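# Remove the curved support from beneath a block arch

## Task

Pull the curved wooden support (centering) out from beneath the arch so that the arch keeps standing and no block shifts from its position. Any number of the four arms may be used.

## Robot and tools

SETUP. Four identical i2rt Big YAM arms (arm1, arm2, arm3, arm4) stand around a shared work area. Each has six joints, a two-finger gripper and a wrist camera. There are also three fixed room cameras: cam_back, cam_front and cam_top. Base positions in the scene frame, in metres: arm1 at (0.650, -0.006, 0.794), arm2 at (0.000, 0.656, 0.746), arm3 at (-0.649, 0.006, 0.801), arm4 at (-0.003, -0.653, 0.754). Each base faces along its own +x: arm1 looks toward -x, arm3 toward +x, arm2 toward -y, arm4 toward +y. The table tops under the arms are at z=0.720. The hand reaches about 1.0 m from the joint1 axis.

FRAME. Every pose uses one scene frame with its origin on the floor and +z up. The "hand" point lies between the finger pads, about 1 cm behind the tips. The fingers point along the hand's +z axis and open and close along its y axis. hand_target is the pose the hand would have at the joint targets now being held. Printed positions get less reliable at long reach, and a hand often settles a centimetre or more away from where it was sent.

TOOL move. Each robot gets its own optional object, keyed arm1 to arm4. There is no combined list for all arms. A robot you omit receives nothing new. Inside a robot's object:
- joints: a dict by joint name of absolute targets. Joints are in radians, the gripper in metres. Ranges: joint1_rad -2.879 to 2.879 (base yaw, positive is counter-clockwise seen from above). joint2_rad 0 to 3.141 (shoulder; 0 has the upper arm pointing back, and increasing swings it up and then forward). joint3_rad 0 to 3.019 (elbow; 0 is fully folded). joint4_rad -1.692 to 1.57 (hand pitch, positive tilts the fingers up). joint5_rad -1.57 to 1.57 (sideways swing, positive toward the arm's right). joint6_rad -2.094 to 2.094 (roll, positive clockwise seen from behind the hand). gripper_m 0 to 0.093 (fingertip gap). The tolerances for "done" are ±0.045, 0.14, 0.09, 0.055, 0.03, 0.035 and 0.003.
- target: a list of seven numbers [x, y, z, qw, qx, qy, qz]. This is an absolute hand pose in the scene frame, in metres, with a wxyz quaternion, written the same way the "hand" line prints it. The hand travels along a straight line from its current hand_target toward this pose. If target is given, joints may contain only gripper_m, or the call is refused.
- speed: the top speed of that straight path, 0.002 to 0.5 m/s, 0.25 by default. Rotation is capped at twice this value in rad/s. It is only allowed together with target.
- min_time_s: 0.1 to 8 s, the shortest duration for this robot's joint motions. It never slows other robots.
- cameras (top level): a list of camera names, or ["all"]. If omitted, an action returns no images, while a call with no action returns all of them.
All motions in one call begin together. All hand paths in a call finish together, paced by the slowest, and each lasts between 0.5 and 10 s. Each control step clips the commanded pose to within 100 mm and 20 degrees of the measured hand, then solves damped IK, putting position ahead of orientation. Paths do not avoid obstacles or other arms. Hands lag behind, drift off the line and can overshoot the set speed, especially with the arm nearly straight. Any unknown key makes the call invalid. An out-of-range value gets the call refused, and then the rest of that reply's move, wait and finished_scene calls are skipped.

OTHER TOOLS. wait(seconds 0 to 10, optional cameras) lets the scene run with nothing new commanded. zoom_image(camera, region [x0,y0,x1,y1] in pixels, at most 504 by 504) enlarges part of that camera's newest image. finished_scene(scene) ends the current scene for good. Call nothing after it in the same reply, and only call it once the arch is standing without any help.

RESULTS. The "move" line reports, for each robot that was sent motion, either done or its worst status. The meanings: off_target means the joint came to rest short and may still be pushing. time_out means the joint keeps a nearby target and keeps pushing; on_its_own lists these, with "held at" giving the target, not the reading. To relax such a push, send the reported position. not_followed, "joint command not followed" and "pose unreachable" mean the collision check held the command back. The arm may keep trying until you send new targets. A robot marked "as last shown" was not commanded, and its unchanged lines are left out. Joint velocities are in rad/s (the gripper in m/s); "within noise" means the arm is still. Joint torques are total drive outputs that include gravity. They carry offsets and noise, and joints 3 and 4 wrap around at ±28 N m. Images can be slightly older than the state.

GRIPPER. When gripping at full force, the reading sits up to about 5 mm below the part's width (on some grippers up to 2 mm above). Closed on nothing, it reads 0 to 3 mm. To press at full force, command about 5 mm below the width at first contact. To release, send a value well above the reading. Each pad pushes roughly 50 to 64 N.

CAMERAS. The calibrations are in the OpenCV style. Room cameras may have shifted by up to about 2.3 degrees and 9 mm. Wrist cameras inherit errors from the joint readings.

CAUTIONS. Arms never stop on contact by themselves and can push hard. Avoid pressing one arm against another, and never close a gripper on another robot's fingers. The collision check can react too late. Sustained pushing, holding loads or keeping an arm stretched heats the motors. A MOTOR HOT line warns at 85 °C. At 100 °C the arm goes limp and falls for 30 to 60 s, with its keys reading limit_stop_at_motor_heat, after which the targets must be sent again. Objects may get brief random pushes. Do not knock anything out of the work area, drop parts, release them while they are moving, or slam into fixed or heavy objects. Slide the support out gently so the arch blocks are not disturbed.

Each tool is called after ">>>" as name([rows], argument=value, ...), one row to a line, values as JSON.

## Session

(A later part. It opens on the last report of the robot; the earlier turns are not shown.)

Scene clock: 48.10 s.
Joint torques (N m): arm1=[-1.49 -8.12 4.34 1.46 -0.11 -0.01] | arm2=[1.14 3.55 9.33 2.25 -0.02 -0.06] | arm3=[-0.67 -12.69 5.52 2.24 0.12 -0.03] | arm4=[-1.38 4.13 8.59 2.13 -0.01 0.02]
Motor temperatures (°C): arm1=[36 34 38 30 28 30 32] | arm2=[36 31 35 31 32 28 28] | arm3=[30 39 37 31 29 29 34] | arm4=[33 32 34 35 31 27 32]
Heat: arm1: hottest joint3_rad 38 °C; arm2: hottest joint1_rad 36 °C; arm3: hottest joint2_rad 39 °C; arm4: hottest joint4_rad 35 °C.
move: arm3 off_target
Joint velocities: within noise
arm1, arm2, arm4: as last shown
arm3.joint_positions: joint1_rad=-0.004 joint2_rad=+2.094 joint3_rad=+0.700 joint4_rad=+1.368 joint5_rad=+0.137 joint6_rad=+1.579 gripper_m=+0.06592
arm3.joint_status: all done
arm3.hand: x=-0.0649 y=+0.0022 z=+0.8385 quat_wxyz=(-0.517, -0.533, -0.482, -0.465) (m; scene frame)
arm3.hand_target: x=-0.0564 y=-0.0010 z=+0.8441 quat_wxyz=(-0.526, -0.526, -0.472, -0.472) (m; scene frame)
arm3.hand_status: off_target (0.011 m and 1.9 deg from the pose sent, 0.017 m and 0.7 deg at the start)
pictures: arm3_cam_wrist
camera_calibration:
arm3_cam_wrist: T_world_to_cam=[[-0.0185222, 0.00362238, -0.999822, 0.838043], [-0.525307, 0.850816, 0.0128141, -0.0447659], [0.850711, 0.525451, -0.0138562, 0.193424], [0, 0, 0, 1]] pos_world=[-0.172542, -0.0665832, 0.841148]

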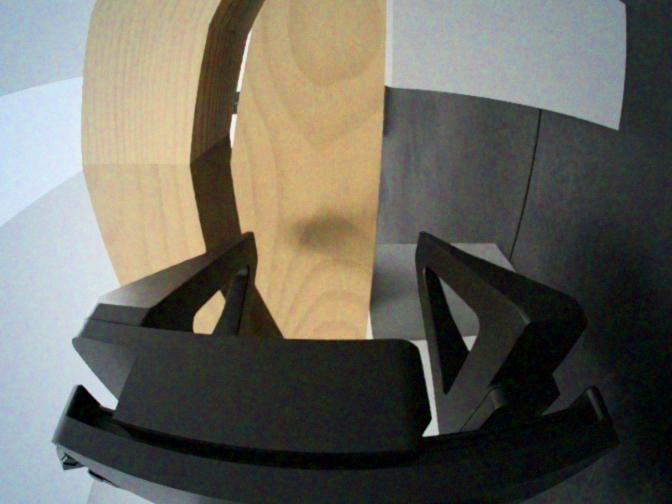

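>>> move(arm3={"joints": {"joint2_rad": 2.055, "joint3_rad": 0.735, "joint4_rad": 1.375}})

>>> move(arm3={"joints": {"joint2_rad": 2.09, "joint3_rad": 0.75, "joint4_rad": 1.37}, "min_time_s": 0.6}, cameras=["arm3_cam_wrist"])

>>> zoom_image(camera="arm3_cam_wrist", region=[150, 80, 500, 340])

Scene clock: 49.97 s.
Joint torques (N m): arm1=[-1.32 -8 4.34 1.47 -0.11 -0.02] | arm2=[1.03 3.96 9.29 2.26 -0.01 -0.06] | arm3=[-0.73 -16.09 5.82 1.63 0.12 -0.04] | arm4=[-1.32 4.19 8.65 2.15 -0.01 -0.01]
Motor temperatures (°C): arm1=[36 34 38 30 28 30 32] | arm2=[35 31 35 31 32 28 28] | arm3=[30 39 37 31 29 29 34] | arm4=[33 32 35 35 31 27 32]
Heat: arm1: hottest joint3_rad 38 °C; arm2: hottest joint1_rad 35 °C; arm3: hottest joint2_rad 39 °C; arm4: hottest joint3_rad 35 °C.
move: arm3 done
Joint velocities: within noise
arm1.joint_positions: joint1_rad=-0.580 joint2_rad=+1.394 joint3_rad=+0.447 joint4_rad=+0.340 joint5_rad=-0.001 joint6_rad=-0.004 gripper_m=+0.04991
arm1.joint_status: not commanded
arm1.hand: x=+0.2816 y=+0.2490 z=+0.8616 quat_wxyz=(-0.142, +0.845, -0.260, -0.445) (m; scene frame)
arm1.hand_target: x=+0.2898 y=+0.2500 z=+0.8600 quat_wxyz=(-0.140, +0.845, -0.270, -0.440) (m; scene frame)
arm1.hand_status: not commanded
arm2, arm4: as last shown
arm3.joint_positions: joint1_rad=-0.004 joint2_rad=+2.079 joint3_rad=+0.709 joint4_rad=+1.368 joint5_rad=+0.137 joint6_rad=+1.579 gripper_m=+0.06592
arm3.joint_status: all done
arm3.hand: x=-0.0602 y=+0.0025 z=+0.8497 quat_wxyz=(-0.522, -0.527, -0.476, -0.472) (m; scene frame)
arm3.hand_target: x=-0.0490 y=-0.0005 z=+0.8739 quat_wxyz=(-0.537, -0.515, -0.459, -0.485) (m; scene frame)
arm3.hand_status: not commanded
pictures: none

Scene clock: 50.87 s.
Joint torques (N m): arm1=[-1.44 -8.06 4.31 1.48 -0.1 -0.01] | arm2=[1.26 3.6 9.26 2.3 -0.01 -0.05] | arm3=[-0.73 -13.16 6.06 1.44 0.12 -0.03] | arm4=[-0.97 4.07 8.65 2.03 -0.05 0.02]
Motor temperatures (°C): arm1=[36 34 38 30 28 30 32] | arm2=[35 31 35 31 32 28 28] | arm3=[30 39 37 31 29 29 34] | arm4=[33 32 35 35 31 27 32]
Heat: arm1: hottest joint3_rad 38 °C; arm2: hottest joint1_rad 35 °C; arm3: hottest joint2_rad 39 °C; arm4: hottest joint3_rad 35 °C.
move: arm3 done
Joint velocities: within noise
arm1, arm2, arm4: as last shown
arm3.joint_positions: joint1_rad=-0.004 joint2_rad=+2.079 joint3_rad=+0.723 joint4_rad=+1.368 joint5_rad=+0.137 joint6_rad=+1.579 gripper_m=+0.06592
arm3.joint_status: all done
arm3.hand: x=-0.0551 y=+0.0027 z=+0.8541 quat_wxyz=(-0.525, -0.524, -0.472, -0.475) (m; scene frame)
arm3.hand_target: x=-0.0458 y=-0.0006 z=+0.8575 quat_wxyz=(-0.531, -0.521, -0.466, -0.479) (m; scene frame)
arm3.hand_status: not commanded
pictures: arm3_cam_wrist
camera_calibration:
arm3_cam_wrist: T_world_to_cam=[[0.018765, 0.00496748, -0.999812, 0.855828], [-0.525634, 0.850692, -0.00563878, -0.0245505], [0.850504, 0.525641, 0.0185743, 0.157362], [0, 0, 0, 1]] pos_world=[-0.162801, -0.066082, 0.852606]

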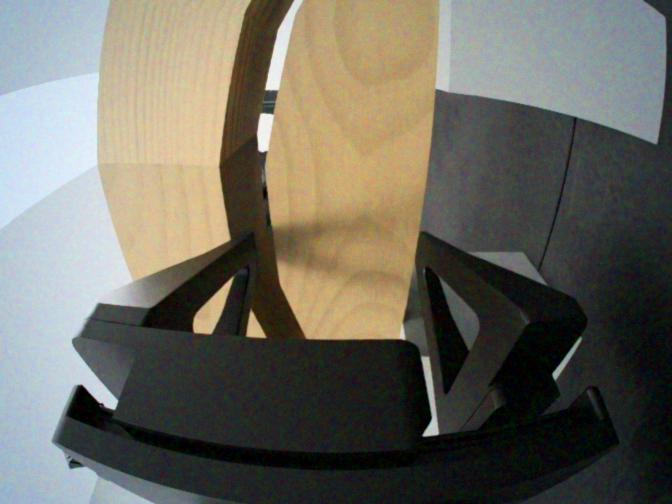

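Scaled by 1.440 from the camera's 672x504 image, which has a finer 960x720 frame.

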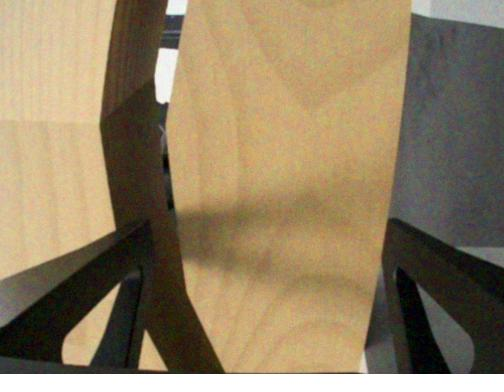

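>>> move(arm3={"joints":{"joint2_rad":2.112,"joint3_rad":0.79,"joint4_rad":1.362},"min_time_s":1.5}, cameras=["arm3_cam_wrist","cam_front"])

>>> zoom_image(camera="arm3_cam_wrist", region=[150, 80, 500, 340])

>>> zoom_image(camera="cam_front", region=[180, 140, 480, 320])

Scene clock: 54.07 s.
Joint torques (N m): arm1=[-1.38 -8.23 4.36 1.47 -0.11 -0.01] | arm2=[1.2 3.72 9.39 2.32 -0.01 -0.05] | arm3=[-0.73 -13.33 6.8 1.09 0.1 -0.02] | arm4=[-1.2 3.9 8.76 2.13 -0.03 0.01]
Motor temperatures (°C): arm1=[36 34 38 30 28 30 31] | arm2=[35 31 35 31 32 28 28] | arm3=[30 39 37 31 29 29 34] | arm4=[33 32 35 35 31 27 32]
Heat: arm1: hottest joint3_rad 38 °C; arm2: hottest joint1_rad 35 °C; arm3: hottest joint2_rad 39 °C; arm4: hottest joint3_rad 35 °C.
move: arm3 done
Joint velocities: within noise
arm1, arm2, arm4: as last shown
arm3.joint_positions: joint1_rad=-0.004 joint2_rad=+2.098 joint3_rad=+0.756 joint4_rad=+1.368 joint5_rad=+0.137 joint6_rad=+1.579 gripper_m=+0.06592
arm3.joint_status: all done
arm3.hand: x=-0.0442 y=+0.0031 z=+0.8544 quat_wxyz=(-0.529, -0.521, -0.468, -0.479) (m; scene frame)
arm3.hand_target: x=-0.0329 y=-0.0002 z=+0.8558 quat_wxyz=(-0.534, -0.519, -0.463, -0.481) (m; scene frame)
arm3.hand_status: not commanded
pictures: arm3_cam_wrist, cam_front
camera_calibration:
arm3_cam_wrist: T_world_to_cam=[[0.0336553, 0.00542835, -0.999419, 0.856264], [-0.52561, 0.850625, -0.0130797, -0.0127417], [0.85006, 0.525745, 0.0314812, 0.136895], [0, 0, 0, 1]] pos_world=[-0.151884, -0.0657816, 0.85129]

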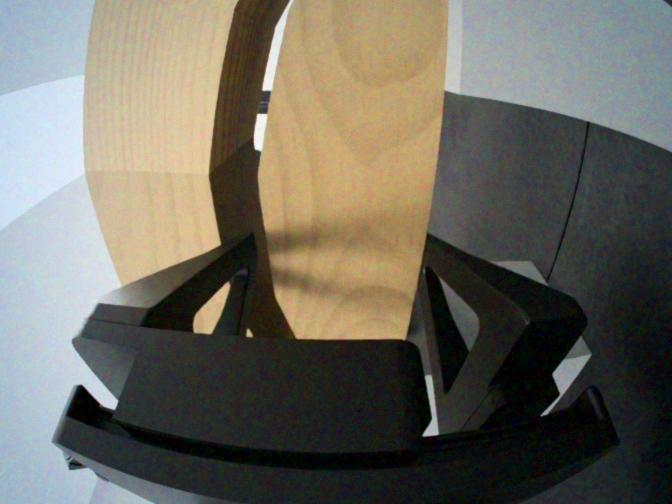

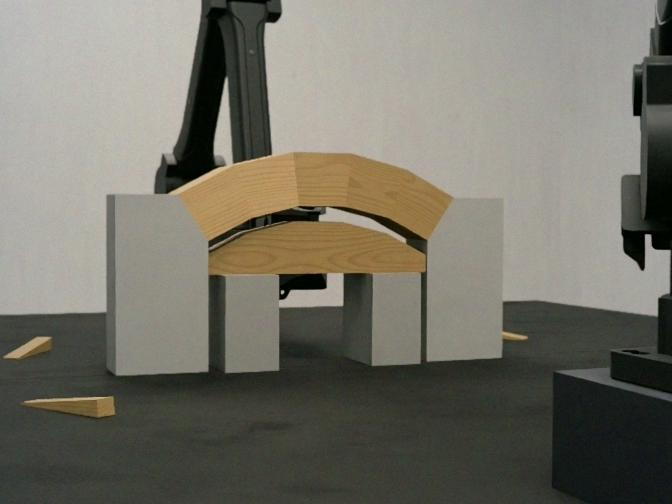

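Scaled by 1.440 from the camera's 672x504 image, which has a finer 960x720 frame.

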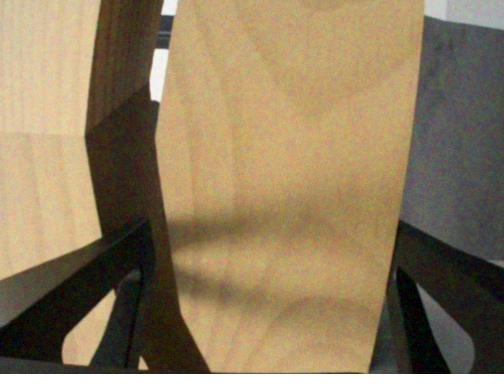

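Scaled by 1.680 from the camera's 672x504 image, which has a finer 960x720 frame.

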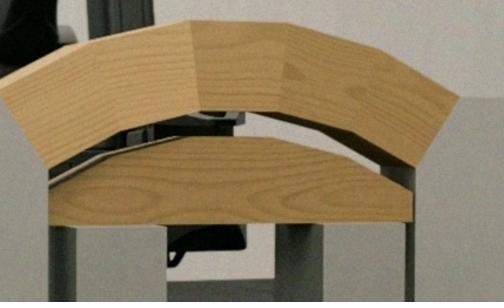

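>>> move(arm3={"joints":{"joint2_rad":2.126,"joint3_rad":0.803,"joint4_rad":1.355,"gripper_m":0.063},"min_time_s":1.2})

>>> move(arm3={"joints":{"gripper_m":0.05},"min_time_s":1}, cameras=["arm3_cam_wrist","cam_front"])

>>> zoom_image(camera="cam_front", region=[180, 140, 480, 320])

Scene clock: 58.93 s.
Joint torques (N m): arm1=[-1.38 -8.12 4.31 1.46 -0.11 -0.02] | arm2=[1.14 3.6 9.31 2.32 -0.01 -0.05] | arm3=[-0.79 -13.16 6.46 1.01 0.11 -0.03] | arm4=[-0.85 3.9 8.51 2.04 0.02 0.05]
Motor temperatures (°C): arm1=[36 34 38 30 28 30 31] | arm2=[35 31 35 31 32 28 28] | arm3=[30 39 37 31 29 29 34] | arm4=[33 32 35 35 31 27 32]
Heat: arm1: hottest joint3_rad 38 °C; arm2: hottest joint1_rad 35 °C; arm3: hottest joint2_rad 39 °C; arm4: hottest joint3_rad 35 °C.
move: arm3 done
Joint velocities: within noise
arm1: as last shown
arm2.joint_positions: joint1_rad=+0.031 joint2_rad=+0.603 joint3_rad=+1.457 joint4_rad=-1.387 joint5_rad=-0.263 joint6_rad=+0.761 gripper_m=+0.09396
arm2.joint_status: not commanded
arm2.hand: x=+0.0421 y=+0.4486 z=+1.3126 quat_wxyz=(-0.497, -0.768, -0.393, +0.094) (m; scene frame)
arm2.hand_target: x=+0.0421 y=+0.4516 z=+1.3209 quat_wxyz=(-0.505, -0.763, -0.391, +0.098) (m; scene frame)
arm2.hand_status: not commanded
arm3.joint_positions: joint1_rad=-0.004 joint2_rad=+2.108 joint3_rad=+0.774 joint4_rad=+1.363 joint5_rad=+0.137 joint6_rad=+1.579 gripper_m=+0.06309
arm3.joint_status: all done
arm3.hand: x=-0.0385 y=+0.0033 z=+0.8530 quat_wxyz=(-0.529, -0.520, -0.468, -0.480) (m; scene frame)
arm3.hand_target: x=-0.0290 y=-0.0001 z=+0.8505 quat_wxyz=(-0.532, -0.520, -0.465, -0.479) (m; scene frame)
arm3.hand_status: not commanded
arm4.joint_positions: joint1_rad=-0.454 joint2_rad=+0.631 joint3_rad=+1.450 joint4_rad=-1.565 joint5_rad=-0.075 joint6_rad=-0.150 gripper_m=+0.09396
arm4.joint_status: not commanded
arm4.hand: x=+0.0668 y=-0.4724 z=+1.2759 quat_wxyz=(-0.346, +0.552, -0.728, -0.214) (m; scene frame)
arm4.hand_target: x=+0.0658 y=-0.4742 z=+1.2836 quat_wxyz=(-0.354, +0.550, -0.724, -0.218) (m; scene frame)
arm4.hand_status: not commanded
pictures: none

Scene clock: 59.40 s.
Joint torques (N m): arm1=[-1.38 -8.12 4.33 1.44 -0.11 -0.01] | arm2=[1.26 3.78 9.33 2.25 -0.02 -0.06] | arm3=[-0.79 -13.33 6.42 1.17 0.11 -0.03] | arm4=[-1.14 4.31 8.54 1.95 -0.01 0]
Motor temperatures (°C): arm1=[36 34 38 30 28 30 31] | arm2=[35 31 35 31 32 28 28] | arm3=[30 39 37 31 29 29 34] | arm4=[33 32 35 35 31 27 32]
Heat: arm1: hottest joint3_rad 38 °C; arm2: hottest joint1_rad 35 °C; arm3: hottest joint2_rad 39 °C; arm4: hottest joint3_rad 35 °C.
move: arm3 off_target
Joint velocities: within noise
arm1, arm2, arm4: as last shown
arm3.joint_positions: joint1_rad=-0.004 joint2_rad=+2.111 joint3_rad=+0.774 joint4_rad=+1.359 joint5_rad=+0.137 joint6_rad=+1.578 gripper_m=+0.05688
arm3.joint_status: gripper_m off_target (ended at +0.05691, target +0.05000)
arm3.hand: x=-0.0385 y=+0.0032 z=+0.8505 quat_wxyz=(-0.528, -0.521, -0.470, -0.478) (m; scene frame)
arm3.hand_target: x=-0.0291 y=-0.0001 z=+0.8502 quat_wxyz=(-0.532, -0.520, -0.466, -0.479) (m; scene frame)
arm3.hand_status: not commanded
pictures: arm3_cam_wrist, cam_front
camera_calibration:
arm3_cam_wrist: T_world_to_cam=[[0.0297689, 0.00455164, -0.999546, 0.852159], [-0.525635, 0.850629, -0.0117811, -0.0110136], [0.850189, 0.525747, 0.0277147, 0.135183], [0, 0, 0, 1]] pos_world=[-0.146088, -0.0655826, 0.847896]

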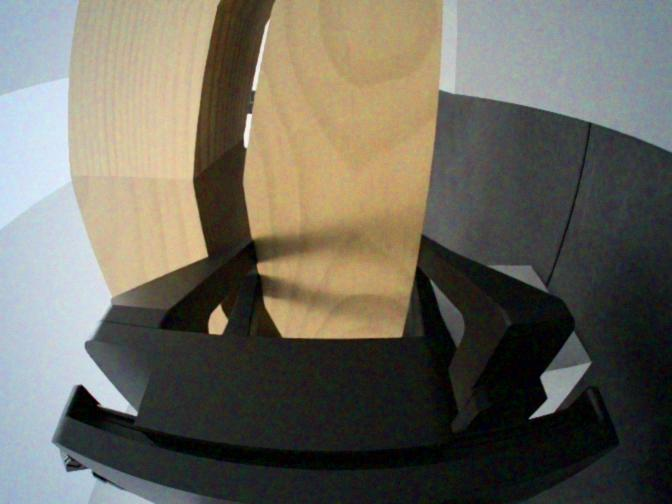

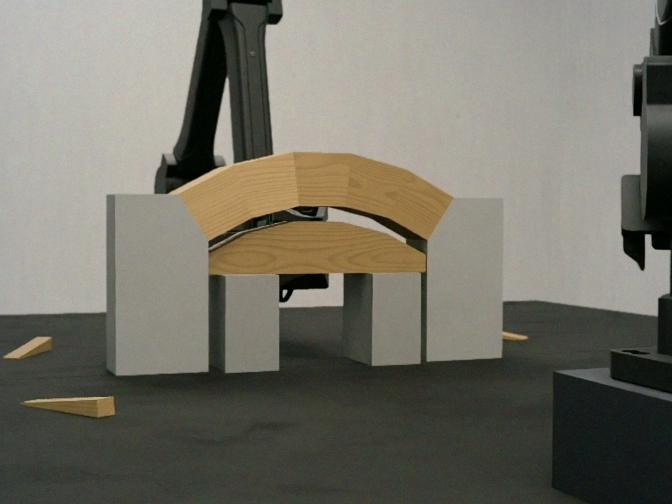

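Scaled by 1.680 from the camera's 672x504 image, which has a finer 960x720 frame.

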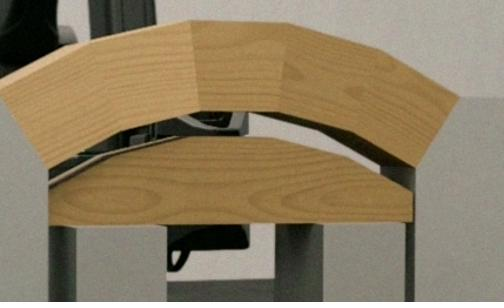

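>>> move(arm3={"target":[-0.072,0.0025,0.8545,0.5263,0.5263,0.4723,0.4723],"speed":0.06}, cameras=["cam_back","cam_front"])

>>> zoom_image(camera="cam_front", region=[180, 140, 480, 320])

Scene clock: 60.87 s.
Joint torques (N m): arm1=[-1.38 -8.06 4.36 1.47 -0.11 -0.01] | arm2=[1.14 3.72 9.33 2.3 -0.01 -0.08] | arm3=[-0.03 -15.38 1.2 1.88 0.51 -0.02] | arm4=[-0.97 4.37 8.57 2.06 -0.01 0.03]
Motor temperatures (°C): arm1=[36 34 38 30 28 30 31] | arm2=[35 31 35 31 32 28 28] | arm3=[30 39 37 31 29 29 34] | arm4=[33 32 35 35 31 27 32]
Heat: arm1: hottest joint3_rad 38 °C; arm2: hottest joint1_rad 35 °C; arm3: hottest joint2_rad 39 °C; arm4: hottest joint3_rad 35 °C.
move: arm3 done
Joint velocities: within noise
arm1, arm2, arm4: as last shown
arm3.joint_positions: joint1_rad=-0.003 joint2_rad=+2.081 joint3_rad=+0.700 joint4_rad=+1.384 joint5_rad=+0.138 joint6_rad=+1.578 gripper_m=+0.05688
arm3.joint_status: not commanded
arm3.hand: x=-0.0638 y=+0.0025 z=+0.8499 quat_wxyz=(-0.524, -0.526, -0.475, -0.473) (m; scene frame)
arm3.hand_target: x=-0.0718 y=+0.0024 z=+0.8544 quat_wxyz=(-0.526, -0.526, -0.472, -0.472) (m; scene frame)
arm3.hand_status: done (0.009 m and 0.4 deg from the pose sent, 0.034 m and 1.0 deg at the start)
pictures: cam_back, cam_front

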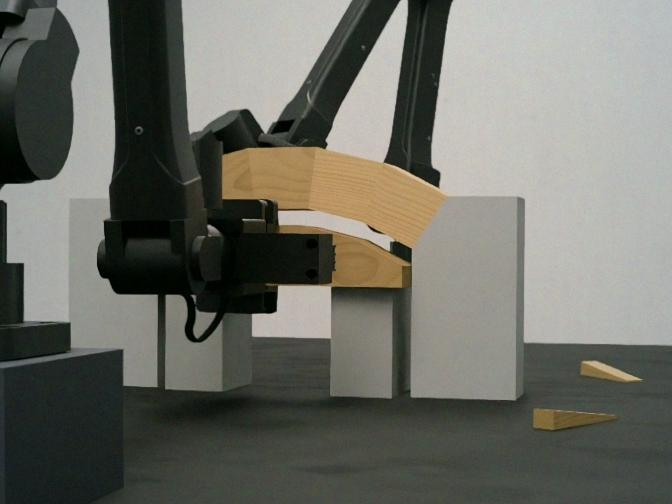

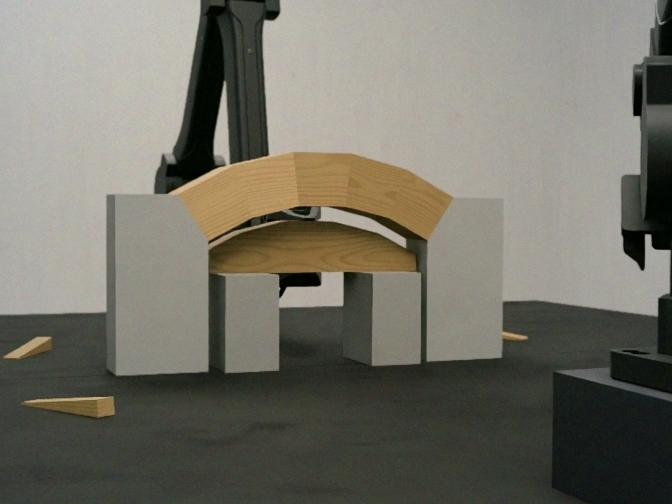

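Scaled by 1.680 from the camera's 672x504 image, which has a finer 960x720 frame.

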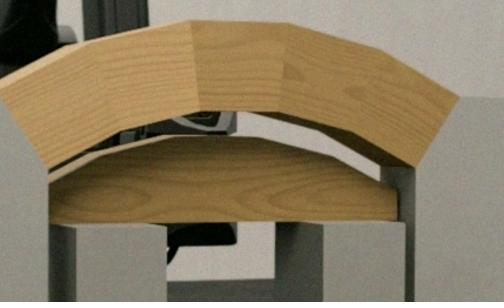

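>>> move(arm3={"target":[-0.125,0.0045,0.8555,0.5263,0.5263,0.4723,0.4723],"speed":0.08}, cameras=["cam_back","cam_front"])

Scene clock: 62.40 s.
Joint torques (N m): arm1=[-1.49 -8.12 4.34 1.43 -0.1 -0.02] | arm2=[1.26 3.6 9.36 2.32 -0.02 -0.05] | arm3=[0.5 -13.45 2.85 2.15 0.29 -0.16] | arm4=[-1.2 4.07 8.61 2 -0.02 0.02]
Motor temperatures (°C): arm1=[36 34 38 30 28 30 31] | arm2=[35 31 35 31 32 28 28] | arm3=[30 39 37 31 29 29 34] | arm4=[33 32 35 35 31 27 32]
Heat: arm1: hottest joint3_rad 38 °C; arm2: hottest joint1_rad 35 °C; arm3: hottest joint2_rad 39 °C; arm4: hottest joint3_rad 35 °C.
move: arm3 off_target
Joint velocities: within noise
arm1, arm2, arm4: as last shown
arm3.joint_positions: joint1_rad=+0.001 joint2_rad=+2.056 joint3_rad=+0.518 joint4_rad=+1.496 joint5_rad=+0.155 joint6_rad=+1.591 gripper_m=+0.05688
arm3.joint_status: not commanded
arm3.hand: x=-0.1314 y=-0.0007 z=+0.8385 quat_wxyz=(-0.514, -0.542, -0.480, -0.460) (m; scene frame)
arm3.hand_target: x=-0.1254 y=+0.0044 z=+0.8553 quat_wxyz=(-0.526, -0.527, -0.472, -0.472) (m; scene frame)
arm3.hand_status: off_target (0.019 m and 2.9 deg from the pose sent, 0.062 m and 0.4 deg at the start)
pictures: cam_back, cam_front

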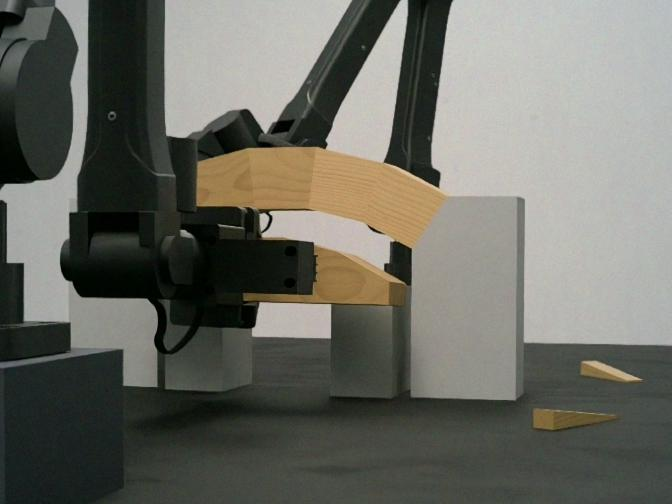

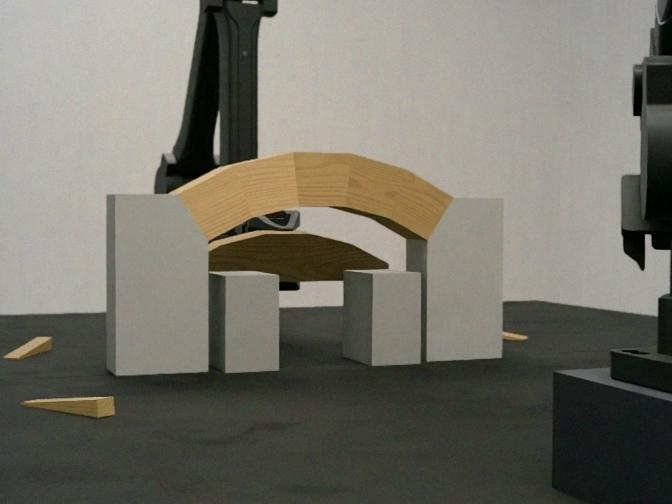

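>>> move(arm3={"target":[-0.21,0.012,0.86,0.5263,0.5263,0.4723,0.4723],"speed":0.12})

>>> move(arm3={"target":[-0.24,0.02,0.88,0,0.7444,0.668,0],"speed":0.4}, cameras=["cam_back","cam_front"])

Scene clock: 63.83 s.
Joint torques (N m): arm1=[-1.49 -8.12 4.4 1.47 -0.11 -0.02] | arm2=[0.97 3.72 9.32 2.29 0 -0.07] | arm3=[0.5 -12.75 0.7 3.29 0.37 0.04] | arm4=[-1.08 3.96 8.55 2.07 -0.01 0.06]
Motor temperatures (°C): arm1=[36 34 38 30 28 30 31] | arm2=[35 31 36 31 32 28 28] | arm3=[30 39 37 31 29 29 34] | arm4=[33 32 35 35 31 27 32]
Heat: arm1: hottest joint3_rad 38 °C; arm2: hottest joint3_rad 36 °C; arm3: hottest joint2_rad 39 °C; arm4: hottest joint3_rad 35 °C.
move: arm3 off_target
Joint velocities: within noise
arm1, arm2, arm4: as last shown
arm3.joint_positions: joint1_rad=+0.047 joint2_rad=+1.969 joint3_rad=+0.290 joint4_rad=+1.509 joint5_rad=+0.204 joint6_rad=+1.591 gripper_m=+0.05688
arm3.joint_status: not commanded
arm3.hand: x=-0.2164 y=+0.0072 z=+0.8300 quat_wxyz=(-0.487, -0.568, -0.513, -0.421) (m; scene frame)
arm3.hand_target: x=-0.2102 y=+0.0118 z=+0.8596 quat_wxyz=(-0.506, -0.549, -0.489, -0.451) (m; scene frame)
arm3.hand_status: off_target (0.031 m and 10.0 deg from the pose sent, 0.082 m and 2.8 deg at the start; a joint's target at an end of its range on 35 of 40 steps)
pictures: none

Scene clock: 66.63 s.
Joint torques (N m): arm1=[-1.38 -8.06 4.36 1.47 -0.11 -0.01] | arm2=[0.91 3.66 9.33 2.3 0 -0.06] | arm3=[-1.03 -10.58 14.48 -0.7 0.11 0.09] | arm4=[-0.91 4.13 8.54 2.04 0.02 0]
Motor temperatures (°C): arm1=[36 34 38 30 28 30 31] | arm2=[35 31 36 31 32 28 28] | arm3=[30 40 38 31 28 29 34] | arm4=[33 32 35 35 31 27 32]
Heat: arm1: hottest joint3_rad 38 °C; arm2: hottest joint3_rad 36 °C; arm3: hottest joint2_rad 40 °C; arm4: hottest joint3_rad 35 °C.
move: arm3 off_target
Joint velocities: within noise
arm1.joint_positions: joint1_rad=-0.580 joint2_rad=+1.394 joint3_rad=+0.447 joint4_rad=+0.340 joint5_rad=-0.001 joint6_rad=-0.004 gripper_m=+0.04991
arm1.joint_status: not commanded
arm1.hand: x=+0.2816 y=+0.2490 z=+0.8616 quat_wxyz=(-0.142, +0.845, -0.260, -0.445) (m; scene frame)
arm1.hand_target: x=+0.2898 y=+0.2500 z=+0.8600 quat_wxyz=(-0.140, +0.845, -0.270, -0.440) (m; scene frame)
arm1.hand_status: not commanded
arm2, arm4: as last shown
arm3.joint_positions: joint1_rad=+0.004 joint2_rad=+1.515 joint3_rad=+0.951 joint4_rad=-1.055 joint5_rad=-0.003 joint6_rad=+1.710 gripper_m=+0.05688
arm3.joint_status: not commanded
arm3.hand: x=-0.2701 y=+0.0223 z=+0.8584 quat_wxyz=(+0.017, -0.740, -0.672, +0.023) (m; scene frame)
arm3.hand_target: x=-0.2416 y=+0.0199 z=+0.8806 quat_wxyz=(+0.000, -0.744, -0.668, +0.000) (m; scene frame)
arm3.hand_status: off_target (0.037 m and 3.3 deg from the pose sent, 0.057 m and 80.1 deg at the start)
pictures: cam_back, cam_front

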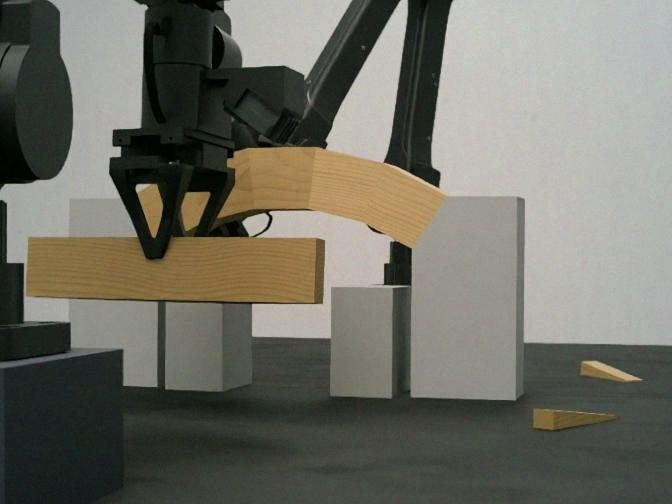

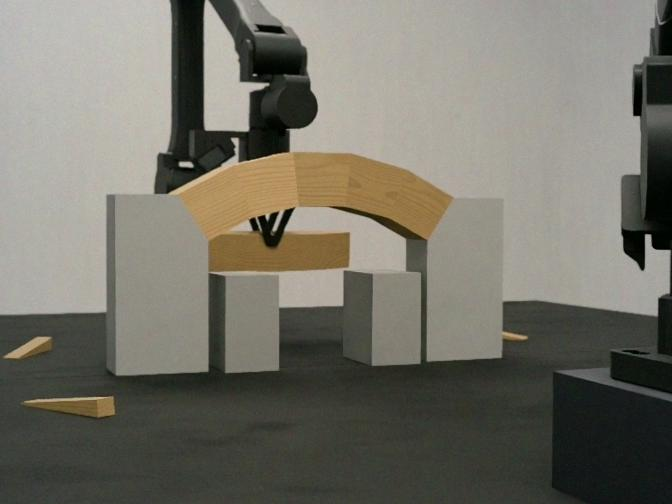

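>>> move(arm3={"target":[-0.235,0.022,0.805,0,0.7444,0.668,0],"speed":0.15})

>>> move(arm3={"target":[-0.236,0.022,0.765,0,0.7444,0.668,0],"speed":0.06}, cameras=["cam_back"])

Scene clock: 68.07 s.
Joint torques (N m): arm1=[-1.32 -8.06 4.33 1.47 -0.11 -0.01] | arm2=[1.14 3.72 9.33 2.24 -0.03 -0.06] | arm3=[-0.56 -12.45 8.4 0.1 0.11 0.15] | arm4=[-0.97 3.84 8.58 1.98 0.02 0]
Motor temperatures (°C): arm1=[36 34 38 30 28 30 31] | arm2=[35 31 36 31 32 28 28] | arm3=[30 40 38 31 28 29 34] | arm4=[33 32 35 35 31 27 32]
Heat: arm1: hottest joint3_rad 38 °C; arm2: hottest joint3_rad 36 °C; arm3: hottest joint2_rad 40 °C; arm4: hottest joint3_rad 35 °C.
move: arm3 off_target
Joint velocities: within noise
arm1, arm2, arm4: as last shown
arm3.joint_positions: joint1_rad=+0.004 joint2_rad=+1.660 joint3_rad=+0.938 joint4_rad=-0.870 joint5_rad=-0.004 joint6_rad=+1.710 gripper_m=+0.05688
arm3.joint_status: not commanded
arm3.hand: x=-0.2448 y=+0.0231 z=+0.7993 quat_wxyz=(+0.008, -0.741, -0.672, +0.012) (m; scene frame)
arm3.hand_target: x=-0.2351 y=+0.0220 z=+0.8052 quat_wxyz=(+0.000, -0.744, -0.668, +0.000) (m; scene frame)
arm3.hand_status: off_target (0.011 m and 1.7 deg from the pose sent, 0.064 m and 3.3 deg at the start)
pictures: none

Scene clock: 69.30 s.
Joint torques (N m): arm1=[-1.49 -8.18 4.36 1.47 -0.11 -0.01] | arm2=[1.38 3.78 9.32 2.25 -0.03 -0.05] | arm3=[-0.56 -12.28 7.27 0.29 0.19 0.15] | arm4=[-1.03 3.96 8.58 2.02 0 0.05]
Motor temperatures (°C): arm1=[36 34 38 30 28 30 31] | arm2=[35 31 36 31 32 28 28] | arm3=[30 40 38 31 28 29 34] | arm4=[33 32 35 35 31 27 32]
Heat: arm1: hottest joint3_rad 38 °C; arm2: hottest joint3_rad 36 °C; arm3: hottest joint2_rad 40 °C; arm4: hottest joint3_rad 35 °C.
move: arm3 done
Joint velocities: within noise
arm1, arm2, arm4: as last shown
arm3.joint_positions: joint1_rad=+0.004 joint2_rad=+1.731 joint3_rad=+0.910 joint4_rad=-0.762 joint5_rad=-0.006 joint6_rad=+1.710 gripper_m=+0.05688
arm3.joint_status: not commanded
arm3.hand: x=-0.2435 y=+0.0232 z=+0.7636 quat_wxyz=(+0.006, -0.741, -0.672, +0.008) (m; scene frame)
arm3.hand_target: x=-0.2362 y=+0.0220 z=+0.7650 quat_wxyz=(+0.000, -0.744, -0.668, +0.000) (m; scene frame)
arm3.hand_status: done (0.008 m and 1.3 deg from the pose sent, 0.035 m and 1.7 deg at the start)
pictures: cam_back

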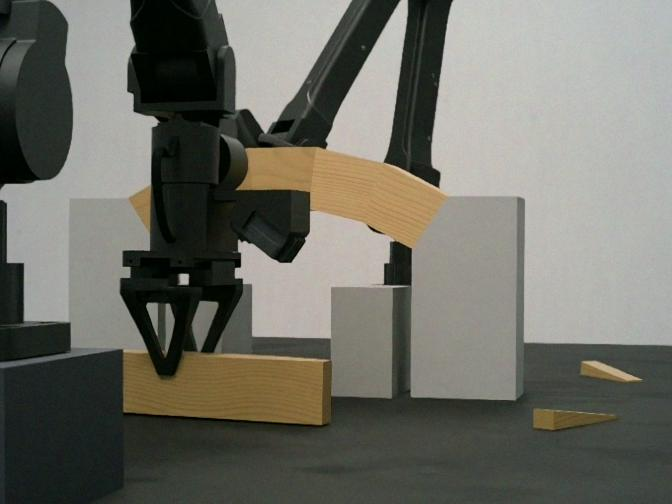

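>>> move(arm3={"target":[-0.236,0.022,0.757,0,0.7444,0.668,0],"speed":0.04}, cameras=["cam_back"])

>>> zoom_image(camera="cam_back", region=[80, 320, 360, 460])

Scene clock: 70.67 s.
Joint torques (N m): arm1=[-1.32 -8 4.36 1.47 -0.11 -0.01] | arm2=[1.38 3.72 9.35 2.32 -0.02 -0.06] | arm3=[-0.56 -10.99 6.86 0.55 0.2 0.14] | arm4=[-1.26 3.96 8.75 2.06 -0.03 0.01]
Motor temperatures (°C): arm1=[36 34 38 30 28 30 31] | arm2=[35 31 36 31 32 28 28] | arm3=[30 40 38 31 28 29 35] | arm4=[33 32 35 35 31 27 32]
Heat: arm1: hottest joint3_rad 38 °C; arm2: hottest joint3_rad 36 °C; arm3: hottest joint2_rad 40 °C; arm4: hottest joint3_rad 35 °C.
move: arm3 done
Joint velocities: within noise
arm1: as last shown
arm2.joint_positions: joint1_rad=+0.031 joint2_rad=+0.603 joint3_rad=+1.457 joint4_rad=-1.387 joint5_rad=-0.263 joint6_rad=+0.761 gripper_m=+0.09396
arm2.joint_status: not commanded
arm2.hand: x=+0.0421 y=+0.4486 z=+1.3126 quat_wxyz=(-0.497, -0.768, -0.393, +0.094) (m; scene frame)
arm2.hand_target: x=+0.0421 y=+0.4516 z=+1.3209 quat_wxyz=(-0.505, -0.763, -0.391, +0.098) (m; scene frame)
arm2.hand_status: not commanded
arm3.joint_positions: joint1_rad=+0.004 joint2_rad=+1.733 joint3_rad=+0.910 joint4_rad=-0.745 joint5_rad=-0.006 joint6_rad=+1.712 gripper_m=+0.05688
arm3.joint_status: not commanded
arm3.hand: x=-0.2396 y=+0.0234 z=+0.7628 quat_wxyz=(+0.002, -0.741, -0.671, +0.002) (m; scene frame)
arm3.hand_target: x=-0.2362 y=+0.0220 z=+0.7571 quat_wxyz=(+0.000, -0.744, -0.668, +0.000) (m; scene frame)
arm3.hand_status: done (0.007 m and 0.6 deg from the pose sent, 0.010 m and 1.3 deg at the start)
arm4.joint_positions: joint1_rad=-0.454 joint2_rad=+0.631 joint3_rad=+1.450 joint4_rad=-1.565 joint5_rad=-0.075 joint6_rad=-0.150 gripper_m=+0.09396
arm4.joint_status: not commanded
arm4.hand: x=+0.0668 y=-0.4724 z=+1.2759 quat_wxyz=(-0.346, +0.552, -0.728, -0.214) (m; scene frame)
arm4.hand_target: x=+0.0658 y=-0.4742 z=+1.2836 quat_wxyz=(-0.354, +0.550, -0.724, -0.218) (m; scene frame)
arm4.hand_status: not commanded
pictures: cam_back

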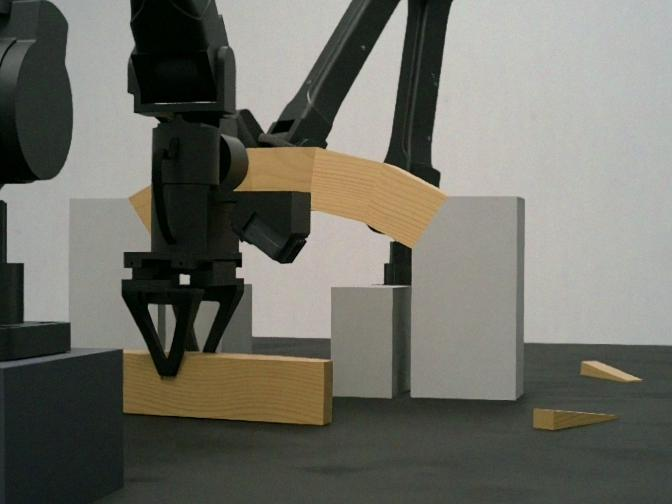

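Scaled by 1.800 from the camera's 672x504 image, which has a finer 960x720 frame.

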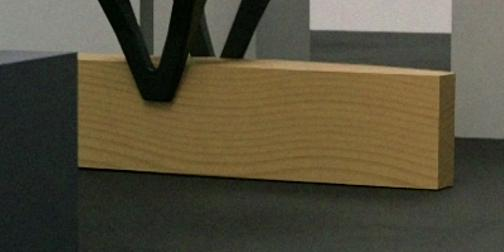

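On the table. Release.

>>> move(arm3={"joints":{"gripper_m":0.072},"min_time_s":1})

>>> move(arm3={"target":[-0.24,0.022,0.86,0,0.7444,0.668,0],"speed":0.15}, cameras=["cam_back","cam_front"])

Scene clock: 71.30 s.
Joint torques (N m): arm1=[-1.44 -8.12 4.33 1.44 -0.11 -0.01] | arm2=[1.14 3.72 9.36 2.26 -0.01 -0.07] | arm3=[-0.67 -11.11 6.91 0.24 0.21 0.13] | arm4=[-1.38 3.72 8.58 2.1 -0.01 0.04]
Motor temperatures (°C): arm1=[36 34 38 30 28 30 31] | arm2=[35 31 36 31 32 28 28] | arm3=[30 40 38 31 28 29 34] | arm4=[33 32 35 35 31 27 32]
Heat: arm1: hottest joint3_rad 38 °C; arm2: hottest joint3_rad 36 °C; arm3: hottest joint2_rad 40 °C; arm4: hottest joint3_rad 35 °C.
move: arm3 done
Joint velocities: within noise
arm1, arm2, arm4: as last shown
arm3.joint_positions: joint1_rad=+0.004 joint2_rad=+1.734 joint3_rad=+0.910 joint4_rad=-0.737 joint5_rad=-0.006 joint6_rad=+1.712 gripper_m=+0.07184
arm3.joint_status: all done
arm3.hand: x=-0.2379 y=+0.0235 z=+0.7624 quat_wxyz=(-0.001, -0.741, -0.671, +0.000) (m; scene frame)
arm3.hand_target: x=-0.2362 y=+0.0220 z=+0.7571 quat_wxyz=(+0.000, -0.744, -0.668, +0.000) (m; scene frame)
arm3.hand_status: not commanded
pictures: none

Scene clock: 72.77 s.
Joint torques (N m): arm1=[-1.38 -8.12 4.34 1.44 -0.11 -0.02] | arm2=[1.14 3.72 9.32 2.32 -0.01 -0.08] | arm3=[-0.67 -12.57 12.07 -0.7 0.21 0.13] | arm4=[-0.97 4.54 8.62 2.17 -0.01 0.04]
Motor temperatures (°C): arm1=[36 34 38 30 28 30 31] | arm2=[35 31 36 31 32 28 28] | arm3=[30 40 38 31 28 29 34] | arm4=[33 32 35 35 31 27 32]
Heat: arm1: hottest joint3_rad 38 °C; arm2: hottest joint3_rad 36 °C; arm3: hottest joint2_rad 40 °C; arm4: hottest joint3_rad 35 °C.
move: arm3 off_target
Joint velocities: within noise
arm1, arm2, arm4: as last shown
arm3.joint_positions: joint1_rad=+0.004 joint2_rad=+1.563 joint3_rad=+0.950 joint4_rad=-1.001 joint5_rad=-0.006 joint6_rad=+1.712 gripper_m=+0.07195
arm3.joint_status: not commanded
arm3.hand: x=-0.2610 y=+0.0230 z=+0.8401 quat_wxyz=(+0.016, -0.741, -0.671, +0.020) (m; scene frame)
arm3.hand_target: x=-0.2408 y=+0.0220 z=+0.8603 quat_wxyz=(+0.000, -0.744, -0.668, +0.000) (m; scene frame)
arm3.hand_status: off_target (0.029 m and 3.0 deg from the pose sent, 0.098 m and 0.5 deg at the start)
pictures: cam_back, cam_front

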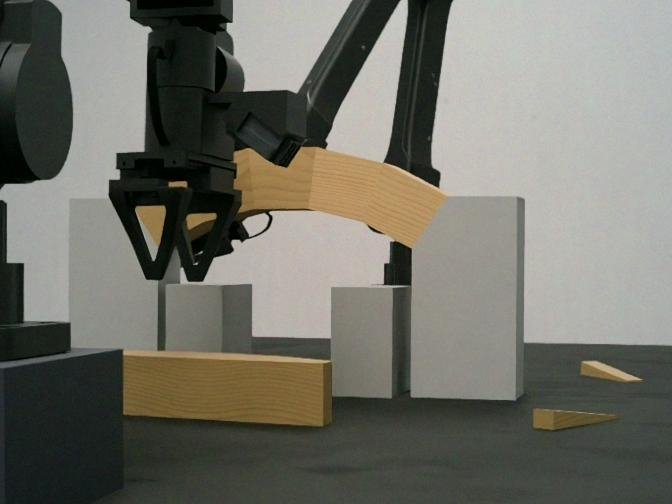

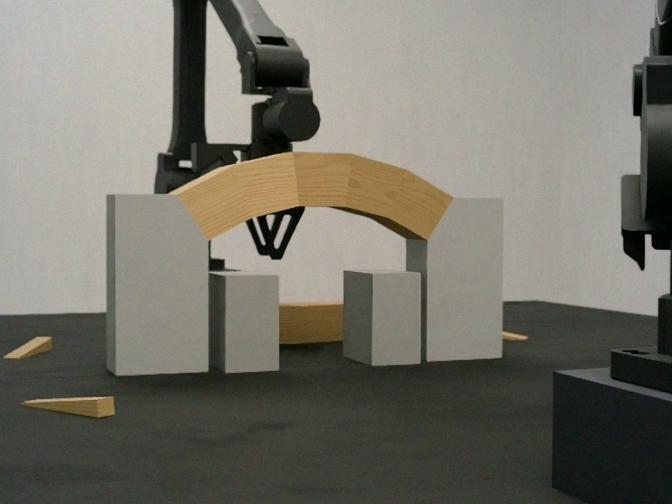

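>>> finished_scene(scene=2)

The scene is finished: the task was done.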